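# Unfold the wrapping paper flat beneath the flowers

## Task

Open the wrapping paper on the table so that it ends up spread wide and close to flat. Every flower must stay straight, not bent, and rest on the paper. A flower's head and a short piece of its stem are allowed to stick out past the paper's edge.

## Robot and tools

Robot: two arms. left_arm stands on the +y side with its base near (+0.027, +0.260, +0.003) m; right_arm is near (+0.037, -0.269, +0.002) m. right_arm carries a five-finger right hand and left_arm a mirrored left hand. A post stands behind the arms, and a camera stand sits between them just behind the bases. Do not strike either.

Frames: the scene frame has its origin at table-top height, centred between the arms. +z is up, +x reaches out over the table, and +y points toward left_arm. Arm names do not match image sides. Reported hand positions (metres) and quaternions (wxyz) use this frame. Each arm is tracked at a hand point 0.15 m out from the wrist face along the fingers. Its axes: +z along the straight fingers, +y out of the palm, and +x across the palm away from the thumb on the right hand (toward the thumb on the left). Straight fingertips reach about 0.06 to 0.07 m past this point. A bracket on the little-finger side of the wrist can also hit things.

A row holds 28 numbers, each between -1 and 1, and both arms always appear in it. The order is left_arm first, then right_arm. Each arm has eight numbers: dx, dy, dz, rx, ry, rz, then little, ring, middle, index, thumb_bend, thumb_turn, force_limit, speed.

The first six are an offset, not a pose. They are measured from that arm's Hand target as it stood when the action or call began, along that Hand target's own axes. 1.0 means 0.6 m of travel or 180 degrees of turn. rx, ry and rz form a single rotation vector. Every row in an action counts from that same starting point, not from the row before it, so sending the same offset again moves the arm further. Six zeros ask the arm for nothing new.

Hand numbers:
- The four fingers and thumb_bend run from +1 (straight) to -1 (curled).
- thumb_turn is +1 with the thumb beside the palm and -1 with it opposite the fingers.
- force_limit maps -1 to about 0 N and +1 to 10 N at the fingertip (15 N for the thumb motors).
- speed runs from almost still at -1 to full speed at +0.48 and above.
- For a soft grip, close with speed at -0.94 or lower.
- There is no 'unchanged' code. To leave a hand alone, resend the eight numbers it was last given. If it has never been given any, send its hand_measured values plus its hand_force_limit and hand_speed.
- To open a hand, send targets more open than hand_measured.

Tools:
- execute_actions: actions is a list of actions. Each action holds up to 15 rows, one per 1/30 s step; a short action repeats its final row until step 15. cameras lists camera names, ["all"] or []. An empty actions list returns images of every camera.
- move: target is either one 28-number row or a list of up to 15 rows. All rows are offsets from the Hand targets at the start of the move. The hand travels in a straight line, with a 10 s cap for the whole move. speed is the top path speed in m/s, from 0.002 to 4.3 (default 0.25), given as one value or one per target. blend is a corner-rounding distance in metres; 0 means stop at each target. blocking=false returns after about 0.5 s while the arm keeps moving. The result adds a move: line, for example done, off_target, moving, held or fault, plus limits such as paced or held. A move does not avoid obstacles or the other arm.
- wait: seconds from 0 to 3600; nothing new is commanded.
- stop: brakes a running move.
- zoom_image: camera (cam_high, cam_low, cam_left_wrist or cam_right_wrist) and region [x0, y0, x1, y1] in image pixels. The region can be at most 504 by 504.
- show_instructions: shows the reference pages.
- finished_scene: ends the scene for good; scene is 1 and may be left out.

Results:
- Each arm's end_effector_position and quat.
- Hand target: the last commanded pose after clipping, which the next offsets count from.
- Joint positions and torques, with noise and offsets.
- Motor temperatures.
- For each hand: hand_measured (the six motor positions on the command scale), hand_stopped_by (moving, target, force, stalled or fault) and hand_load_n (fingertip load, positive when the finger is pushed open).
- All three hand lists use the same six-motor order as a row.
- Images are 672x504.

Cautions:
- Each control step limits the commanded orientation to 40 degrees from the current one.
- Arms often come to rest 1 to 3 cm short of or below their target, sometimes 5 cm. That alone does not mean contact.
- A hand held against something keeps pushing until commanded back past its current position.
- Do not let the two hands or arms touch or squeeze each other; this can end the scene.
- Avoid fast impacts, heavy presses and strain on the fingers, and do not release anything that is still moving.
- Any object that leaves the table, or is set down off it, fails the task.
- Loose items may occasionally be nudged by outside pushes.
- Motors heat up when holding loads, reaching far, or straining against something. A MOTOR HOT warning appears at 85 °C. At 100 °C that arm drops and stays stopped for 30 to 60 s.
- Moving the wrist close to the arm's own base can swing the elbow suddenly.
- The paper must stay flat and the flowers straight after the robot lets go.

Each tool is called after "Request:" as a command line: name --argument value for each argument, lists and objects as JSON in quotes; but a table of rows of numbers goes row by row, as --pt "numbers of a row", without its own name.

Reference images:

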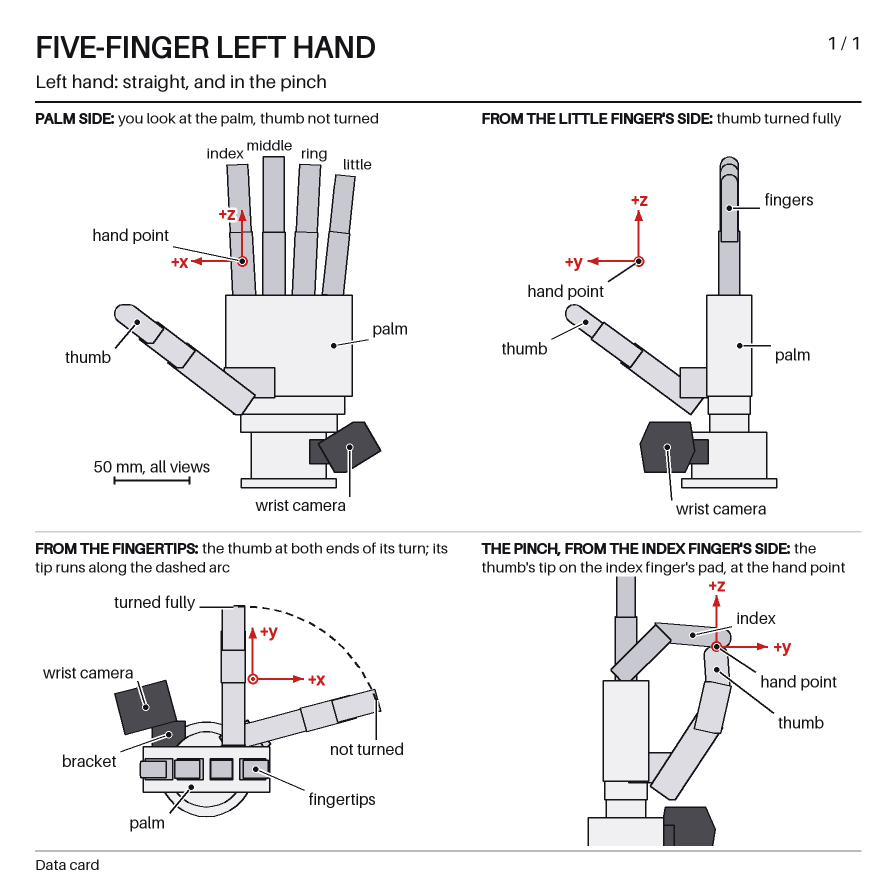

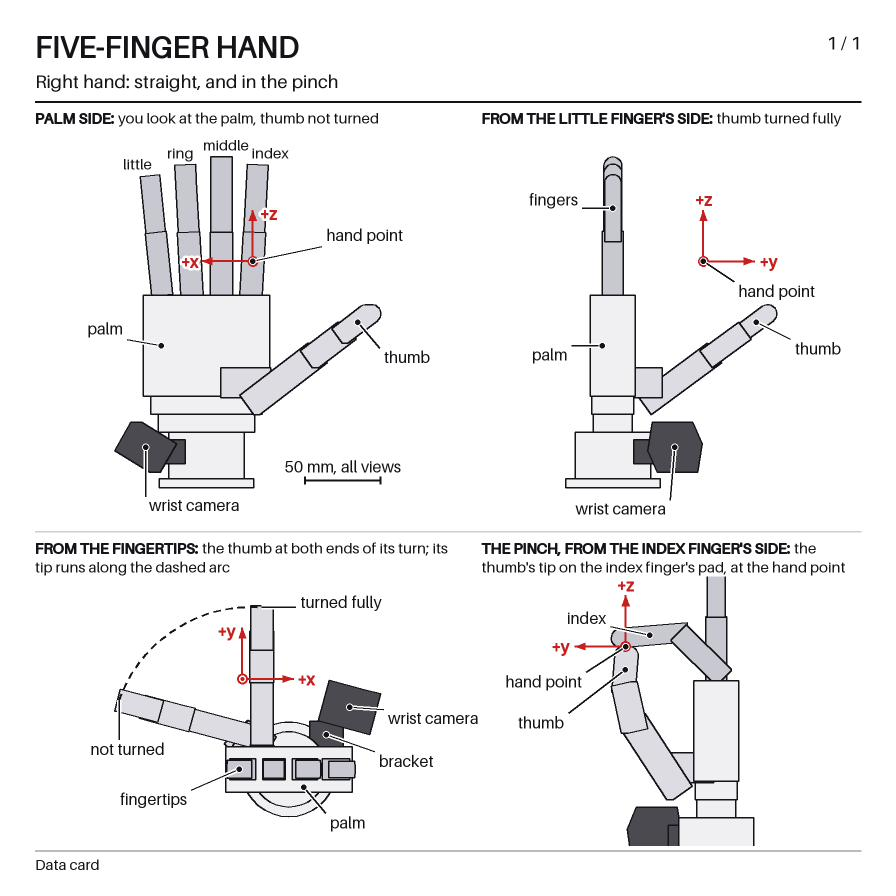

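## Session

Request:
execute_actions --actions '[]'

Scene clock: 0.00 s.
left_arm: end_effector_position=(+0.1998, +0.0100, +0.1806) hand_measured=(+1.000, +1.000, +1.000, +1.000, +1.000, +1.000) hand_load_n=(+0.0, +0.0, +0.0, +0.0, +0.0, +0.0) hand_stopped_by=(target, target, target, target, target, target) hand_force_limit=0.00 hand_speed=-0.80 end_effector_quat_wxyz=(-0.212, +0.760, -0.515, +0.336) | right_arm: end_effector_position=(+0.6358, -0.1827, +0.2786) hand_measured=(+1.000, +1.000, +1.000, +1.000, +1.000, +1.000) hand_load_n=(+0.0, +0.0, +0.0, +0.0, +0.0, +0.0) hand_stopped_by=(target, target, target, target, target, target) hand_force_limit=0.00 hand_speed=-0.80 end_effector_quat_wxyz=(+0.197, -0.222, +0.952, -0.080)
Joint positions: left_arm=[-1.24 0.775 0.688 -1.141 -0.759 -1.503] | right_arm=[0.077 1.614 1.664 -1.201 0.091 1.156]
Joint velocities: within noise
Joint torques (N m): no reading
Motor temperatures (°C): left_arm=[38 32 28 31 37 25] | right_arm=[30 29 28 25 34 33]
Heat: left arm: hottest waist 38 °C; right arm: hottest wrist yaw 34 °C.
Hand target: left_arm +0.2032, +0.0027, +0.1946; -0.205, +0.762, -0.506, +0.350 | right_arm +0.6424, -0.1831, +0.2879; +0.208, -0.218, +0.950, -0.084

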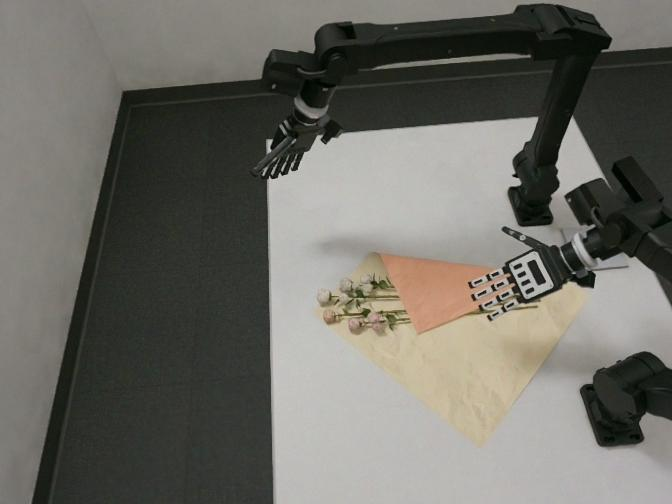

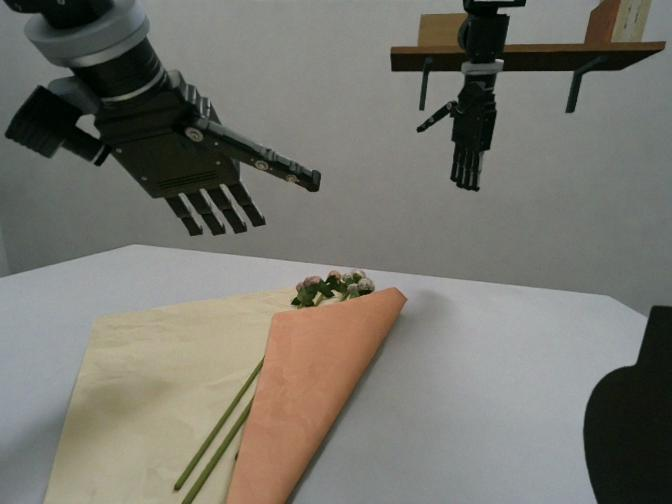

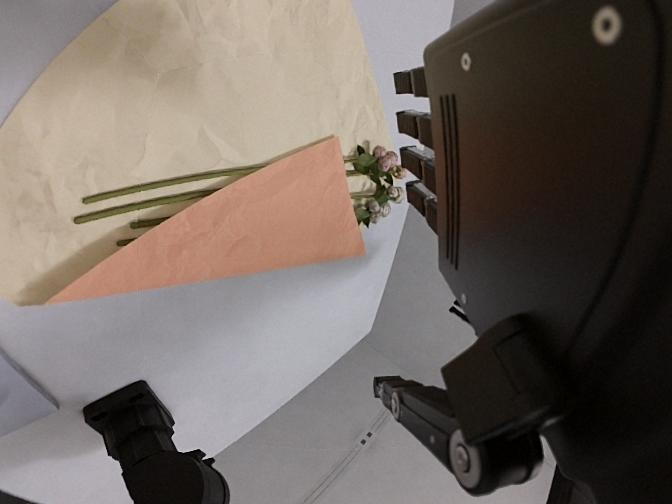

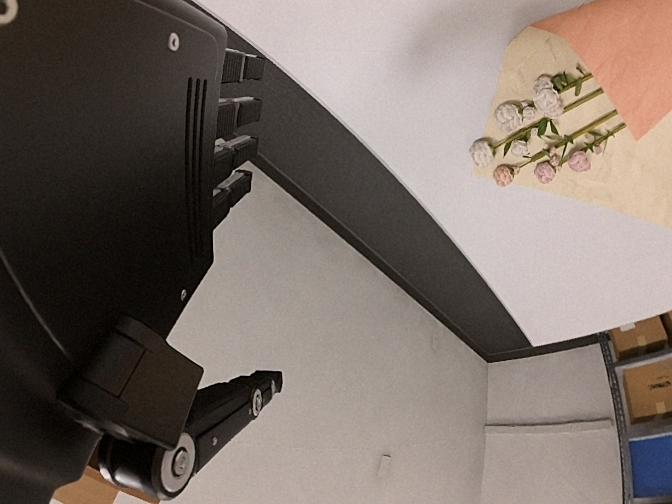

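Request:
zoom_image --camera "cam_high" --region '[300, 220, 620, 460]'

Request:
zoom_image --camera "cam_left_wrist" --region '[0, 0, 450, 340]'

Request:
zoom_image --camera "cam_low" --region '[30, 230, 470, 504]'

Scaled by 1.575 from the camera's image (finer frame: 960x720).

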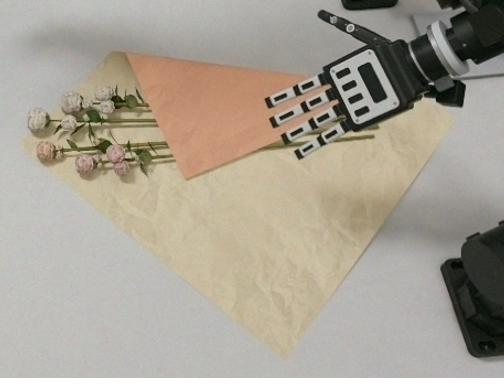

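Scaled by 1.120 from the camera's image (finer frame: 960x720).

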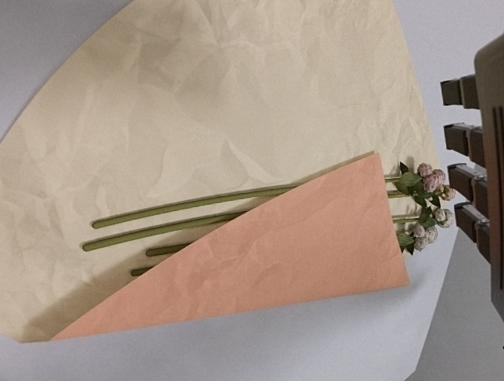

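Scaled by 1.145 from the camera's image (finer frame: 960x720).

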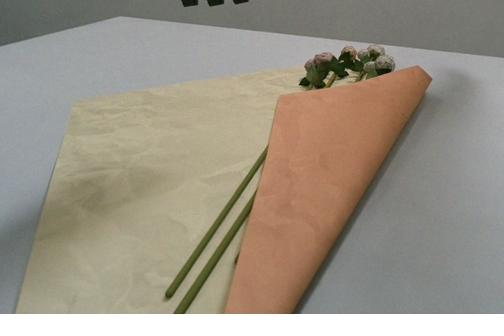

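Request:
move --target '[-0.532,-0.507,-0.141,0.176,-0.361,-0.364,1,1,1,1,1,1,0,-0.8,0,0,0,0,0,0,1,1,1,1,1,1,0,-0.8]' --speed 0.3 --cameras '["cam_high","cam_low"]'

Scene clock: 197.50 s.
left_arm: end_effector_position=(+0.2483, +0.4174, +0.3244) hand_measured=(+1.000, +1.000, +1.000, +1.000, +1.000, +1.000) hand_load_n=(+0.0, +0.0, +0.0, +0.0, +0.0, +0.0) hand_stopped_by=(target, target, target, target, target, target) hand_force_limit=0.00 hand_speed=-0.80 end_effector_quat_wxyz=(-0.389, +0.893, +0.215, +0.066) | right_arm: end_effector_position=(+0.6358, -0.1827, +0.2786) hand_measured=(+1.000, +1.000, +1.000, +1.000, +1.000, +1.000) hand_load_n=(+0.0, +0.0, +0.0, +0.0, +0.0, +0.0) hand_stopped_by=(target, target, target, target, target, target) hand_force_limit=0.00 hand_speed=-0.80 end_effector_quat_wxyz=(+0.197, -0.222, +0.952, -0.080)
Joint positions: left_arm=[0.26 0.789 1.086 -1.69 -0.797 -1.73] | right_arm=[0.077 1.614 1.664 -1.201 0.091 1.156]
Joint torques (N m): left_arm=[-0.5 -0.91 11.55 -0.01 -0.71 -0.12] | right_arm=[0.32 -12.63 10.81 1.21 0.08 -0.09]
Motor temperatures (°C): left_arm=[35 31 35 28 36 25] | right_arm=[29 31 36 25 32 30]
Heat: left arm: hottest wrist yaw 36 °C; right arm: hottest elbow 36 °C.
Hand target: left_arm +0.2536, +0.4210, +0.3497; -0.397, +0.883, +0.240, +0.076 | right_arm +0.6424, -0.1831, +0.2879; +0.208, -0.218, +0.950, -0.084
Off the commanded pose: left_arm 0.026 m, 3 deg | right_arm 0.011 m, 1 deg.
joint sent to its limit (left arm) — joint 4 (wrist pitch), lower limit. The joint targets still meet the commanded pose.
move: off_target (left_arm)

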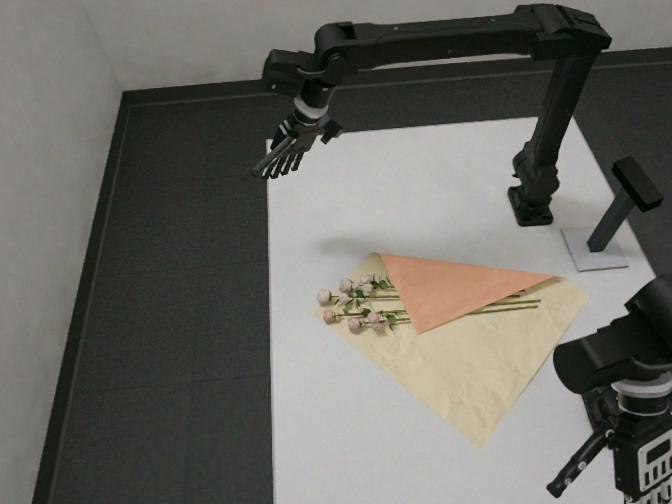

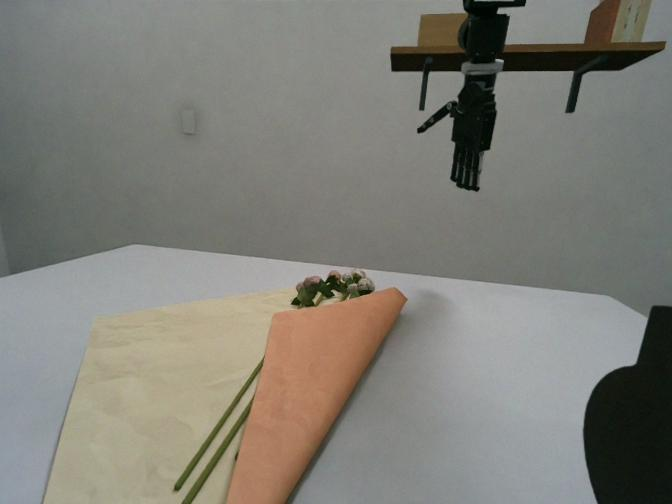

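Request:
move --target '[0,0,0,0,0,0,1,1,1,1,1,1,0,-0.8,0.192,0.671,-0.137,-0.183,-0.074,-0.837,-1,-1,0,0,1,-1,-0.5,0]' --speed 0.35 --cameras '["all"]'

Scene clock: 209.37 s.
left_arm: end_effector_position=(+0.2483, +0.4174, +0.3244) hand_measured=(+1.000, +1.000, +1.000, +1.000, +1.000, +1.000) hand_load_n=(+0.0, +0.0, +0.0, +0.0, +0.0, +0.0) hand_stopped_by=(target, target, target, target, target, target) hand_force_limit=0.00 hand_speed=-0.80 end_effector_quat_wxyz=(-0.389, +0.893, +0.215, +0.066) | right_arm: end_effector_position=(+0.3501, +0.1196, +0.2118) hand_measured=(+1.000, -1.000, +0.000, +0.000, +1.000, -1.000) hand_load_n=(+0.0, +0.0, +0.5, +0.0, +0.0, +0.0) hand_stopped_by=(fault, target, target, target, target, target) hand_force_limit=-0.50 hand_speed=0.00 end_effector_quat_wxyz=(+0.009, +1.000, -0.010, -0.009)
Joint positions: left_arm=[0.26 0.789 1.086 -1.69 -0.797 -1.73] | right_arm=[0.929 1.847 1.848 -1.596 -0.005 -0.636]
Joint torques (N m): left_arm=[-0.26 -0.26 11.43 0.21 -0.74 -0.15] | right_arm=[0.5 -13.8 12.52 -0.28 0.14 -0.26]
Heat: left arm: hottest elbow 36 °C; right arm: hottest elbow 36 °C.
Hand target: left_arm +0.2536, +0.4210, +0.3497; -0.397, +0.883, +0.240, +0.076 | right_arm +0.3596, +0.1292, +0.2199; -0.001, +1.000, +0.000, +0.001
Off the commanded pose: left_arm 0.026 m, 3 deg | right_arm 0.016 m, 2 deg.
joint sent to its limit (left arm) — joint 4 (wrist pitch), lower limit. The joint targets still meet the commanded pose.
move: off_target (right_arm)
cam_left_wrist: T_world_to_cam=[[-0.22152, 0.66013, 0.71775, -0.4589], [0.85659, -0.22003, 0.46674, -0.27458], [0.46603, 0.7182, -0.51672, -0.13272]] pos_world=[0.1954, 0.33783, 0.38895]
cam_right_wrist: T_world_to_cam=[[0.23728, -0.97088, 0.03308, 0.01913], [-0.80749, -0.17819, 0.56232, 0.18255], [-0.54005, -0.16014, -0.82626, 0.49768]] pos_world=[0.41164, 0.13081, 0.30793]

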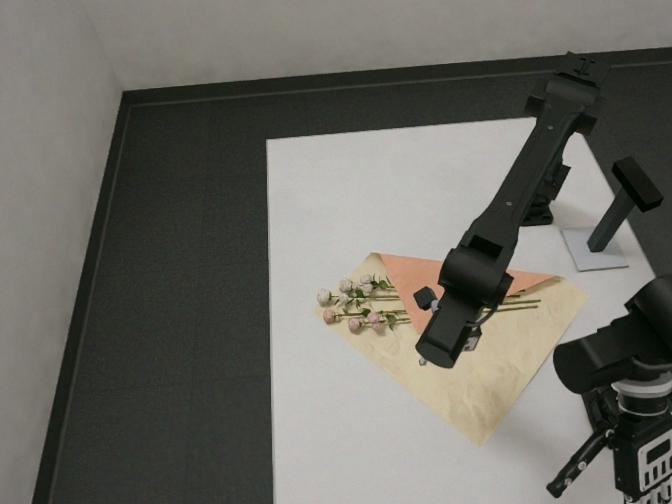

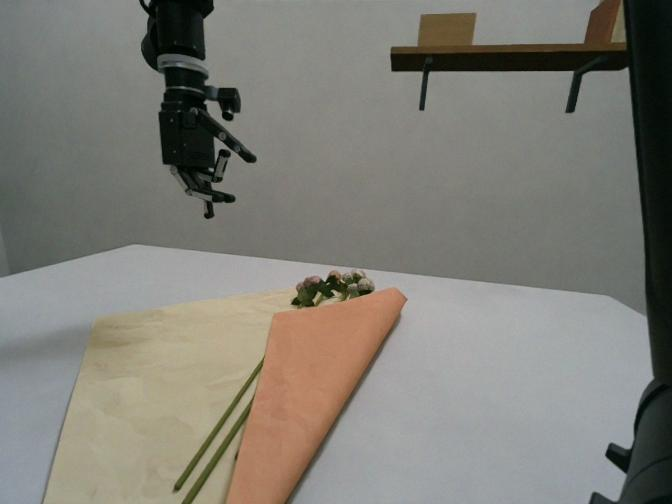

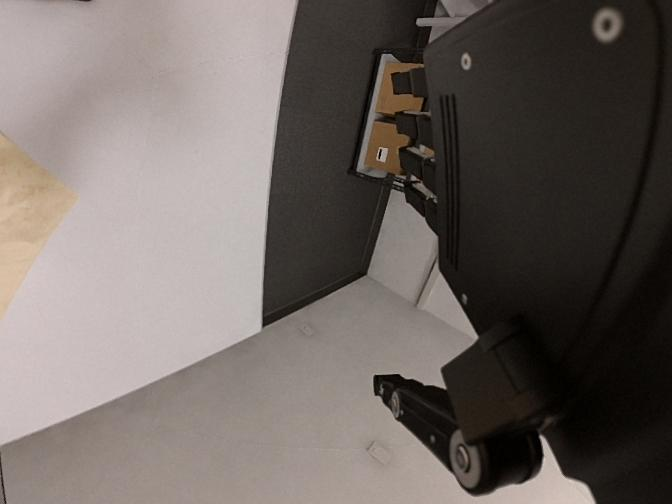

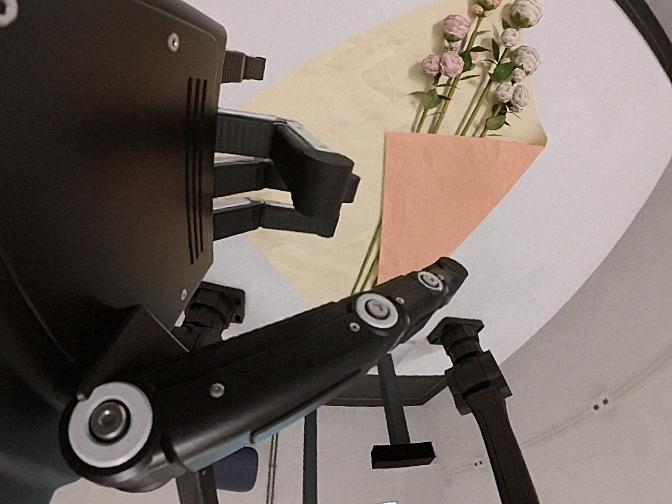

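Request:
move --target '[0,0,0,0,0,0,1,1,1,1,1,1,0,-0.8,0.084,0.039,0.255,-0.0315,0.1644,0.1176,-1,-1,-1,0,1,-1,-0.5,0]' --speed 0.2 --cameras '["cam_high","cam_low","cam_right_wrist"]'

Scene clock: 271.80 s.
left_arm: end_effector_position=(+0.2483, +0.4174, +0.3244) hand_measured=(+1.000, +1.000, +1.000, +1.000, +1.000, +1.000) hand_load_n=(+0.0, +0.0, +0.0, +0.0, +0.0, -0.5) hand_stopped_by=(target, target, target, target, target, target) hand_force_limit=0.00 hand_speed=-0.80 end_effector_quat_wxyz=(-0.389, +0.893, +0.215, +0.066) | right_arm: end_effector_position=(+0.4160, +0.1008, +0.0773) hand_measured=(+1.000, -1.000, -1.000, +0.000, +1.000, -1.000) hand_load_n=(+0.0, +0.0, +0.0, +0.0, +0.0, +0.0) hand_stopped_by=(fault, target, target, target, target, target) hand_force_limit=-0.50 hand_speed=0.00 end_effector_quat_wxyz=(+0.046, +0.949, -0.184, +0.252)
Joint positions: left_arm=[0.26 0.789 1.086 -1.69 -0.797 -1.73] | right_arm=[0.945 1.864 1.487 -1.044 0.499 -0.295]
Joint torques (N m): left_arm=[-0.67 -0.67 11.47 0.23 -0.7 -0.11] | right_arm=[1.49 -13.86 7.09 0.98 0.6 0.05]
Motor temperatures (°C): left_arm=[35 31 38 27 36 25] | right_arm=[29 31 41 25 32 29]
Heat: left arm: hottest elbow 38 °C; right arm: hottest elbow 41 °C.
Hand target: left_arm +0.2536, +0.4210, +0.3497; -0.397, +0.883, +0.240, +0.076 | right_arm +0.4103, +0.1060, +0.0669; +0.048, +0.949, -0.181, +0.254
Off the commanded pose: left_arm 0.026 m, 3 deg | right_arm 0.013 m, 0 deg.
joint sent to its limit (left arm) — joint 4 (wrist pitch), lower limit. The joint targets still meet the commanded pose.
move: off_target (right_arm)
cam_right_wrist: T_world_to_cam=[[-0.1627, -0.9766, 0.14066, 0.14834], [-0.98252, 0.17343, 0.06766, 0.38365], [-0.09047, -0.12719, -0.98774, 0.24117]] pos_world=[0.42289, 0.10901, 0.1914]

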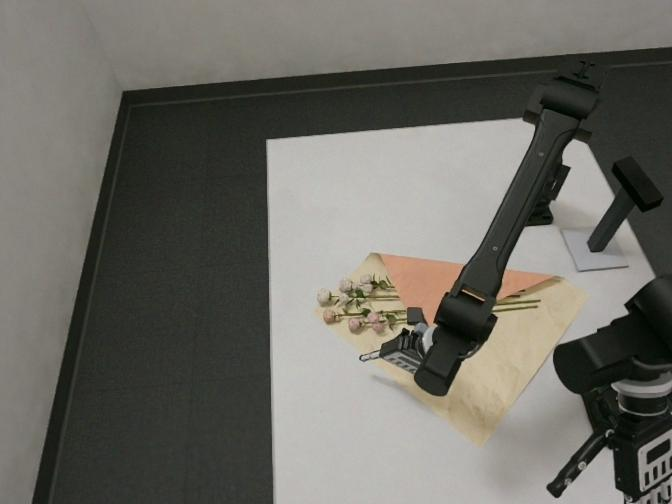

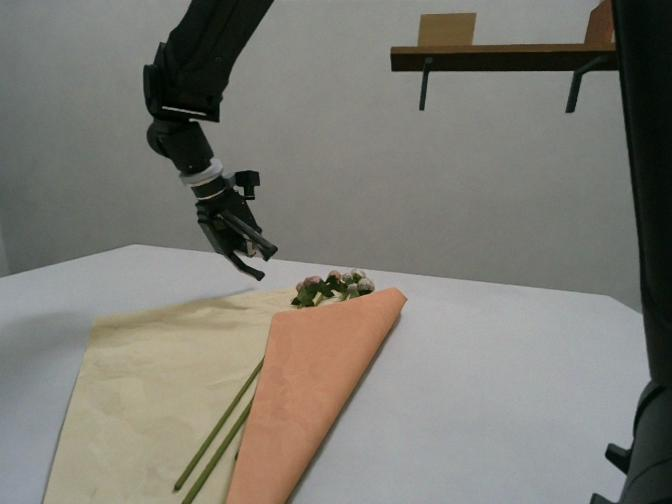

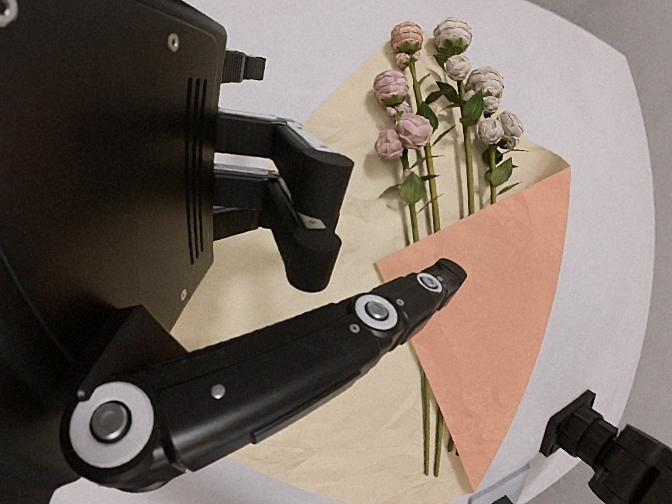

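Request:
zoom_image --camera "cam_right_wrist" --region '[200, 100, 500, 360]'

Request:
zoom_image --camera "cam_low" --region '[150, 180, 430, 390]'

Scaled by 1.680 from the camera's image (finer frame: 960x720).

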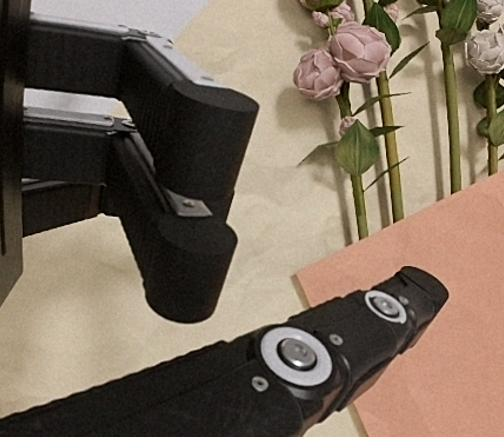

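Scaled by 1.800 from the camera's image (finer frame: 960x720).

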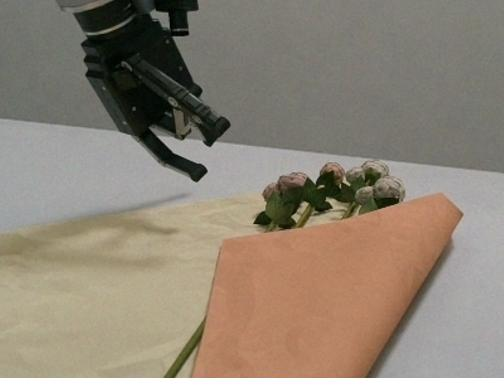

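Request:
move --target '[0,0,0,0,0,0,1,1,1,1,1,1,0,-0.8,-0.058,0.0545,0.0433,0,0,0,-1,-1,-1,0,1,-1,-0.5,0]' --speed 0.12 --cameras '["cam_low","cam_right_wrist"]'

Request:
zoom_image --camera "cam_low" --region '[190, 210, 390, 360]'

Request:
zoom_image --camera "cam_right_wrist" --region '[250, 100, 500, 360]'

Scene clock: 324.97 s.
left_arm: end_effector_position=(+0.2483, +0.4174, +0.3244) hand_measured=(+1.000, +1.000, +1.000, +1.000, +1.000, +1.000) hand_load_n=(+0.0, +0.0, +0.0, +0.0, +0.0, +0.0) hand_stopped_by=(target, target, target, target, target, target) hand_force_limit=0.00 hand_speed=-0.80 end_effector_quat_wxyz=(-0.389, +0.893, +0.215, +0.066) | right_arm: end_effector_position=(+0.3888, +0.0771, +0.0303) hand_measured=(+1.000, -1.000, -1.000, +0.000, +1.000, -1.000) hand_load_n=(+0.0, +0.0, +0.0, -1.0, +0.0, +0.0) hand_stopped_by=(fault, target, target, target, target, target) hand_force_limit=-0.50 hand_speed=0.00 end_effector_quat_wxyz=(+0.056, +0.950, -0.177, +0.252)
Joint positions: left_arm=[0.26 0.789 1.086 -1.69 -0.797 -1.73] | right_arm=[0.963 1.848 1.323 -0.922 0.508 -0.286]
Joint torques (N m): left_arm=[-0.44 -0.56 11.55 0.1 -0.75 -0.11] | right_arm=[1.44 -14.39 6.09 1.02 0.34 0.06]
Motor temperatures (°C): left_arm=[34 31 39 27 35 25] | right_arm=[29 33 36 25 32 29]
Heat: left arm: hottest elbow 39 °C; right arm: hottest elbow 36 °C.
Hand target: left_arm +0.2536, +0.4210, +0.3497; -0.397, +0.883, +0.240, +0.076 | right_arm +0.3823, +0.0821, +0.0271; +0.048, +0.949, -0.181, +0.254
Off the commanded pose: left_arm 0.026 m, 3 deg | right_arm 0.009 m, 1 deg.
joint sent to its limit (left arm) — joint 4 (wrist pitch), lower limit. The joint targets still meet the commanded pose.
move: done
cam_right_wrist: T_world_to_cam=[[-0.1533, -0.97465, 0.16295, 0.12292], [-0.98358, 0.16639, 0.06992, 0.36512], [-0.09527, -0.14955, -0.98415, 0.19276]] pos_world=[0.39633, 0.08788, 0.14414]

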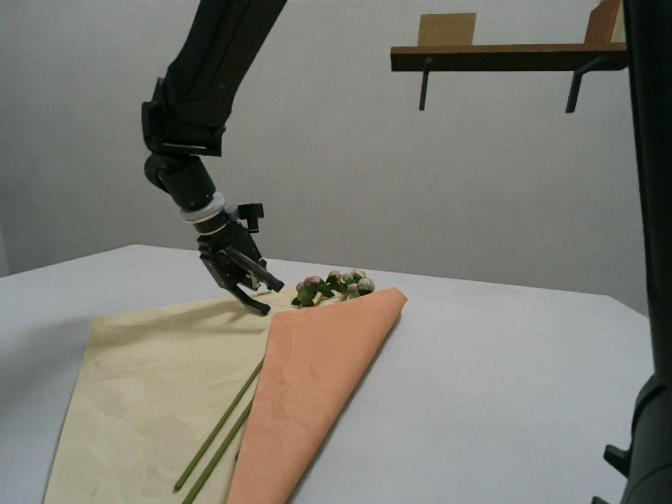

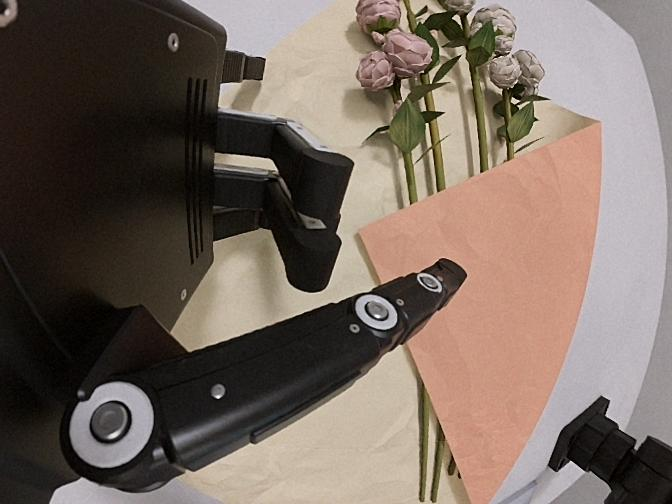

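Scaled by 2.520 from the camera's image (finer frame: 960x720).

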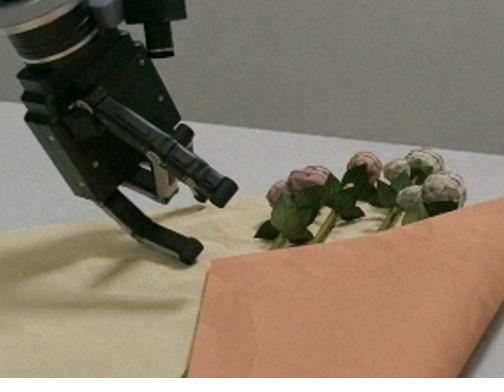

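Scaled by 1.938 from the camera's image (finer frame: 960x720).

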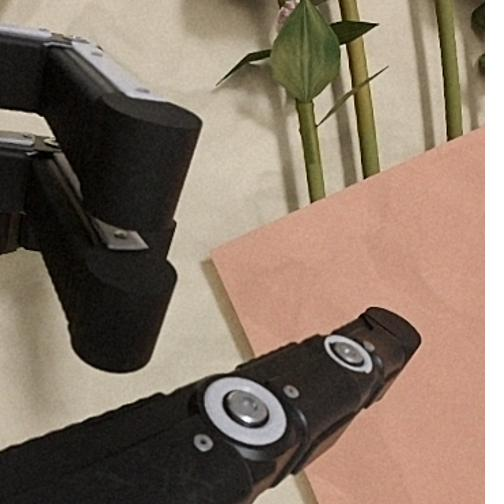

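Request:
move --target '[0,0,0,0,0,0,1,1,1,1,1,1,0,-0.8,-0.012,0.062,-0.001,0,0,0,-1,-1,-1,0,1,-1,-0.5,0]' --speed 0.08 --cameras '["cam_low","cam_right_wrist"]'

Request:
zoom_image --camera "cam_low" --region '[190, 210, 390, 360]'

Request:
zoom_image --camera "cam_right_wrist" --region '[250, 100, 500, 360]'

Scene clock: 351.17 s.
left_arm: end_effector_position=(+0.2483, +0.4174, +0.3244) hand_measured=(+1.000, +1.000, +1.000, +1.000, +1.000, +1.000) hand_load_n=(+0.0, +0.0, +0.0, +0.0, +0.0, +0.0) hand_stopped_by=(target, target, target, target, target, target) hand_force_limit=0.00 hand_speed=-0.80 end_effector_quat_wxyz=(-0.389, +0.893, +0.215, +0.066) | right_arm: end_effector_position=(+0.3687, +0.0490, +0.0296) hand_measured=(+1.000, -1.000, -1.000, +0.000, +1.000, -1.000) hand_load_n=(+0.0, +0.0, +0.0, -1.5, +0.0, +0.0) hand_stopped_by=(fault, target, target, target, target, target) hand_force_limit=-0.50 hand_speed=0.00 end_effector_quat_wxyz=(+0.051, +0.949, -0.178, +0.254)
Joint positions: left_arm=[0.26 0.789 1.086 -1.69 -0.797 -1.73] | right_arm=[0.963 1.764 1.199 -0.869 0.508 -0.286]
Joint torques (N m): left_arm=[-0.91 -0.56 11.59 -0.03 -0.75 -0.13] | right_arm=[1.08 -12.69 5.65 0.96 0.32 0.01]
Heat: left arm: hottest elbow 40 °C; right arm: hottest elbow 34 °C.
Hand target: left_arm +0.2536, +0.4210, +0.3497; -0.397, +0.883, +0.240, +0.076 | right_arm +0.3625, +0.0498, +0.0239; +0.048, +0.949, -0.181, +0.254
Off the commanded pose: left_arm 0.026 m, 3 deg | right_arm 0.008 m, 1 deg.
joint sent to its limit (left arm) — joint 4 (wrist pitch), lower limit. The joint targets still meet the commanded pose.
move: done
cam_right_wrist: T_world_to_cam=[[-0.15438, -0.97616, 0.15258, 0.09339], [-0.98404, 0.16574, 0.06472, 0.35039], [-0.08847, -0.14016, -0.98617, 0.18309]] pos_world=[0.37541, 0.05875, 0.14363]

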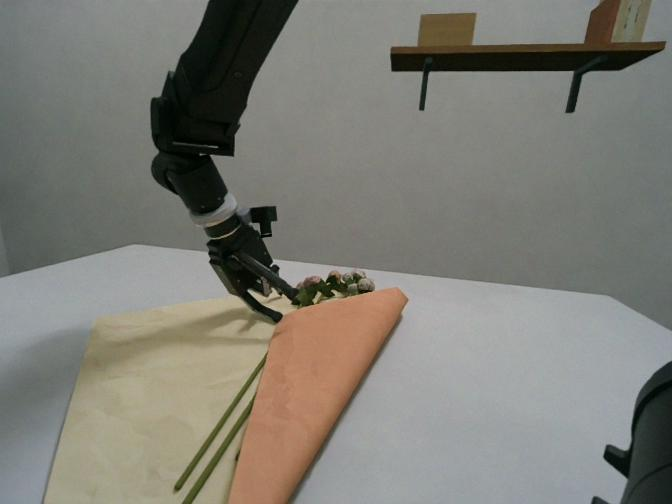

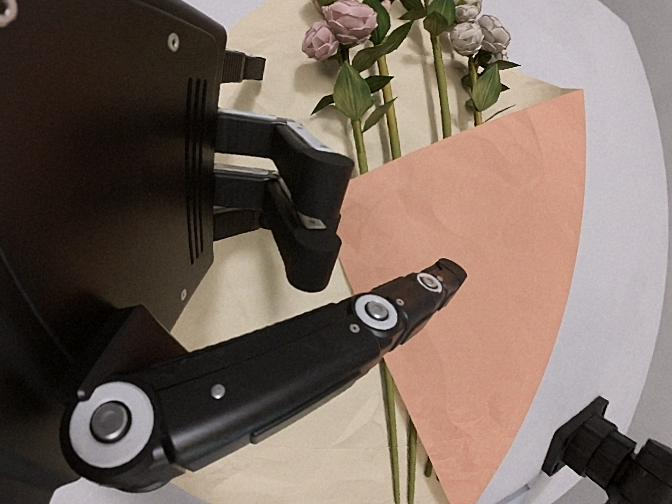

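Scaled by 2.520 from the camera's image (finer frame: 960x720).

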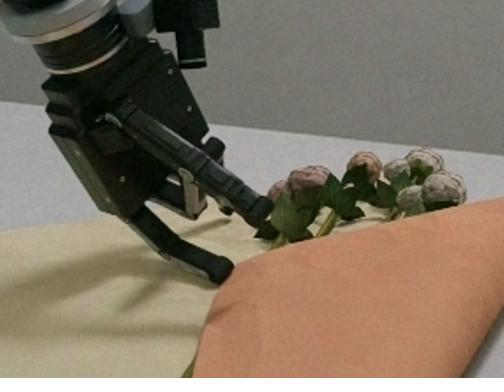

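Scaled by 1.938 from the camera's image (finer frame: 960x720).

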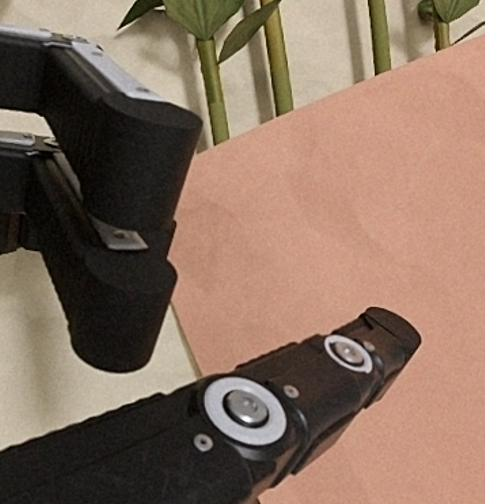

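Request:
move --pt "0 0 0 0 0 0 -1 -1 0 0 1 -1 -0.5 0 0.108 -0.008 -0.238 0 0 0 -1 -1 -1 0 1 -1 -0.5 0" --pt "0 0 0 0 0 0 -1 -1 0 0 1 -1 -0.5 0 0.2895 0.816 -0.364 -0.286 0 0.496 -1 -1 -1 0 1 -1 -0.5 0" --speed '[0.12,0.3]' --blend '[0.03,0]' --cameras '["cam_high","cam_low","cam_right_wrist"]'

Scene clock: 518.13 s.
left_arm: end_effector_position=(+0.2484, +0.4174, +0.3245) hand_measured=(-1.000, -1.000, +0.000, +0.000, +1.000, -1.000) hand_load_n=(+0.0, +0.0, +0.0, +0.0, +0.0, +0.0) hand_stopped_by=(target, target, target, target, target, target) hand_force_limit=-0.50 hand_speed=0.00 end_effector_quat_wxyz=(-0.389, +0.893, +0.216, +0.067) | right_arm: end_effector_position=(+0.2135, -0.4145, +0.2826) hand_measured=(+1.000, -1.000, -1.000, +0.000, +1.000, -1.000) hand_load_n=(+0.0, +0.0, +0.5, +0.0, +0.0, +0.0) hand_stopped_by=(fault, target, target, target, target, target) hand_force_limit=-0.50 hand_speed=0.00 end_effector_quat_wxyz=(-0.184, -0.464, +0.854, -0.149)
Joint positions: left_arm=[0.26 0.789 1.086 -1.69 -0.797 -1.732] | right_arm=[-0.428 1.049 1.19 -1.684 0.477 0.126]
Joint torques (N m): left_arm=[-0.67 -0.62 11.52 0.12 -0.71 -0.11] | right_arm=[-0.15 -3.72 12.49 -0.17 0.51 -0.28]
Heat: left arm: hottest elbow 41 °C; right arm: hottest elbow 33 °C.
Hand target: left_arm +0.2536, +0.4210, +0.3497; -0.397, +0.883, +0.240, +0.076 | right_arm +0.2203, -0.4209, +0.2991; -0.228, -0.449, +0.856, -0.120
Off the commanded pose: left_arm 0.026 m, 3 deg | right_arm 0.019 m, 6 deg.
joint sent to its limit (left arm) — joint 4 (wrist pitch), lower limit. The joint targets still meet the commanded pose.
joint sent to its limit (right arm) — joint 4 (wrist pitch), lower limit. The joint targets are off in orientation, not in position.
move: off_target (right_arm); blend cut to 0 m at target 1
cam_right_wrist: T_world_to_cam=[[-0.9435, 0.32718, 0.05248, 0.31535], [0.33091, 0.93861, 0.09757, 0.28836], [-0.01733, 0.10943, -0.99384, 0.44426]] pos_world=[0.20981, -0.42245, 0.39684]

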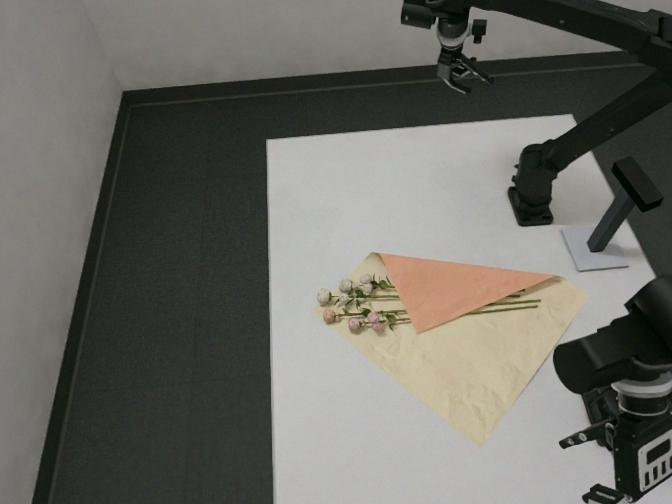

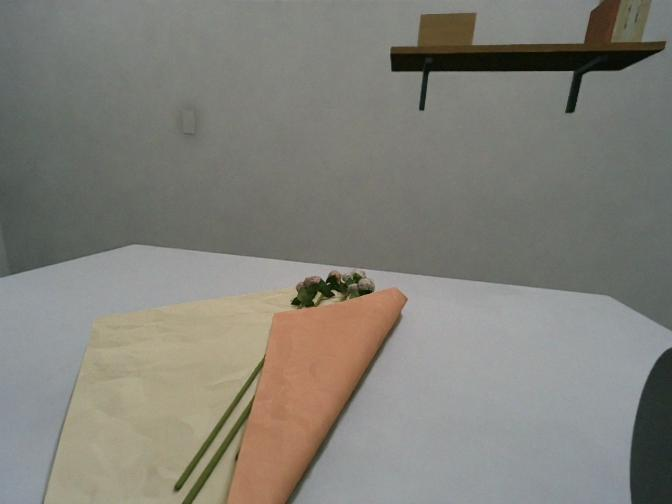

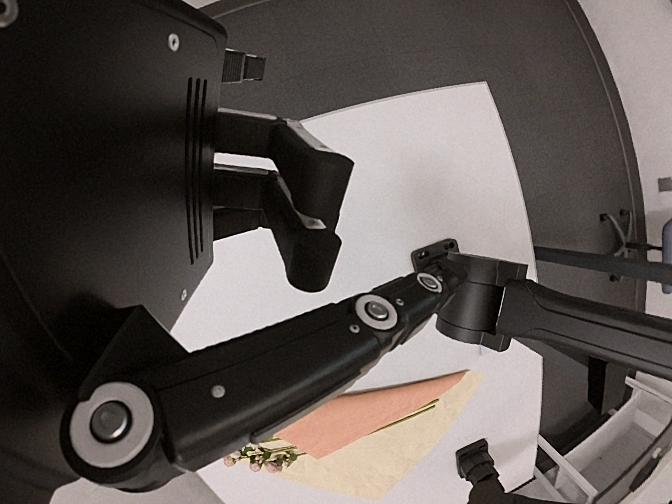

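Request:
move --target '[-0.027,0.905,-0.534,-0.2625,0.178,0.6234,-1,-1,0,0,1,-1,-0.5,0,0,0,0,0,0,0,-1,-1,-1,0,1,-1,-0.5,0]' --speed 0.3 --cameras '["cam_high","cam_low","cam_left_wrist"]'

Scene clock: 548.27 s.
left_arm: end_effector_position=(+0.5138, -0.1235, +0.1822) hand_measured=(-1.000, -1.000, +0.000, +0.000, +1.000, -1.000) hand_load_n=(+0.0, +0.0, +0.0, +0.0, +0.0, +0.0) hand_stopped_by=(target, target, target, target, target, target) hand_force_limit=-0.50 hand_speed=0.00 end_effector_quat_wxyz=(+0.001, +0.713, -0.701, -0.019) | right_arm: end_effector_position=(+0.2135, -0.4145, +0.2826) hand_measured=(+1.000, -1.000, -1.000, +0.000, +1.000, -1.000) hand_load_n=(+0.0, +0.0, +0.0, +0.0, +0.0, +0.0) hand_stopped_by=(fault, target, target, target, target, target) hand_force_limit=-0.50 hand_speed=0.00 end_effector_quat_wxyz=(-0.184, -0.464, +0.854, -0.149)
Joint positions: left_arm=[-0.552 2.125 2.202 -1.684 -0.005 -0.591] | right_arm=[-0.428 1.049 1.19 -1.684 0.477 0.126]
Joint torques (N m): left_arm=[-1.73 -17.26 11.19 -0.27 0.11 0.06] | right_arm=[-0.03 -3.72 12.51 -0.2 0.51 -0.28]
Heat: left arm: hottest elbow 42 °C; right arm: hottest elbow 39 °C.
Hand target: left_arm +0.5198, -0.1305, +0.1988; +0.000, +0.707, -0.707, -0.001 | right_arm +0.2203, -0.4209, +0.2991; -0.228, -0.449, +0.856, -0.120
Off the commanded pose: left_arm 0.019 m, 2 deg | right_arm 0.019 m, 6 deg.
joint sent to its limit (left arm) — joint 4 (wrist pitch), lower limit. The joint targets still meet the commanded pose.
joint sent to its limit (right arm) — joint 4 (wrist pitch), lower limit. The joint targets are off in orientation, not in position.
move: off_target (left_arm)
cam_left_wrist: T_world_to_cam=[[0.97761, -0.20863, -0.02756, -0.52864], [-0.16623, -0.8459, 0.50677, -0.11377], [-0.12904, -0.49084, -0.86164, 0.27777]] pos_world=[0.53373, -0.07019, 0.28242]

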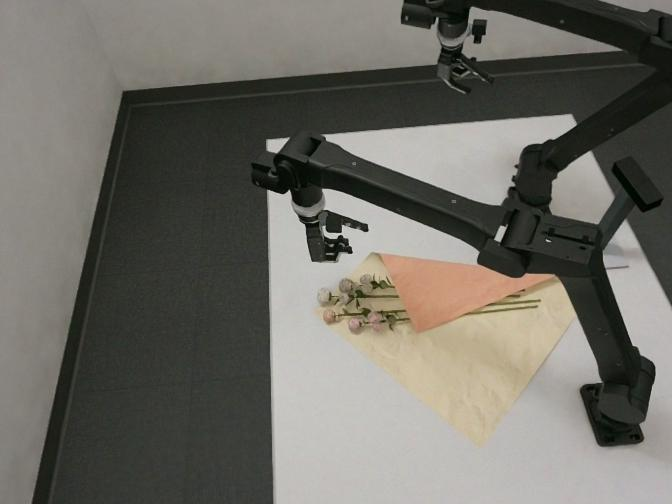

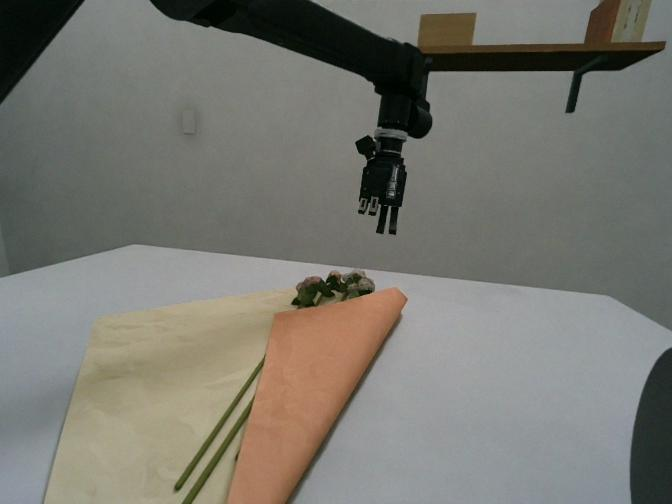

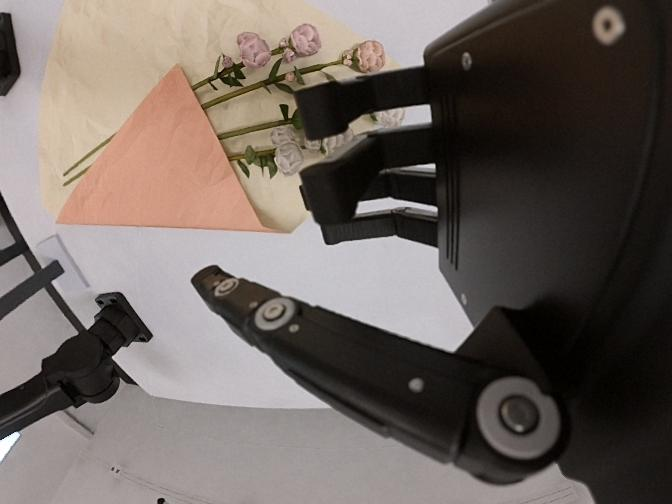

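Request:
zoom_image --camera "cam_left_wrist" --region '[140, 20, 440, 280]'

Scaled by 1.680 from the camera's image (finer frame: 960x720).

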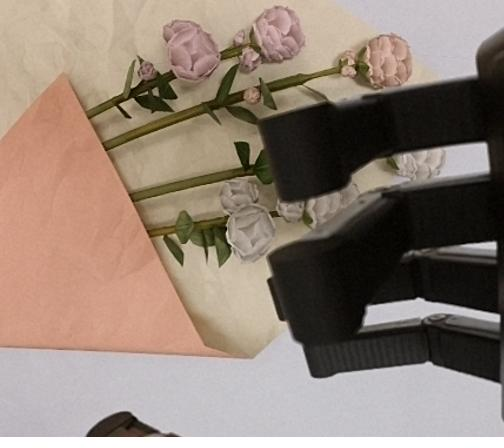

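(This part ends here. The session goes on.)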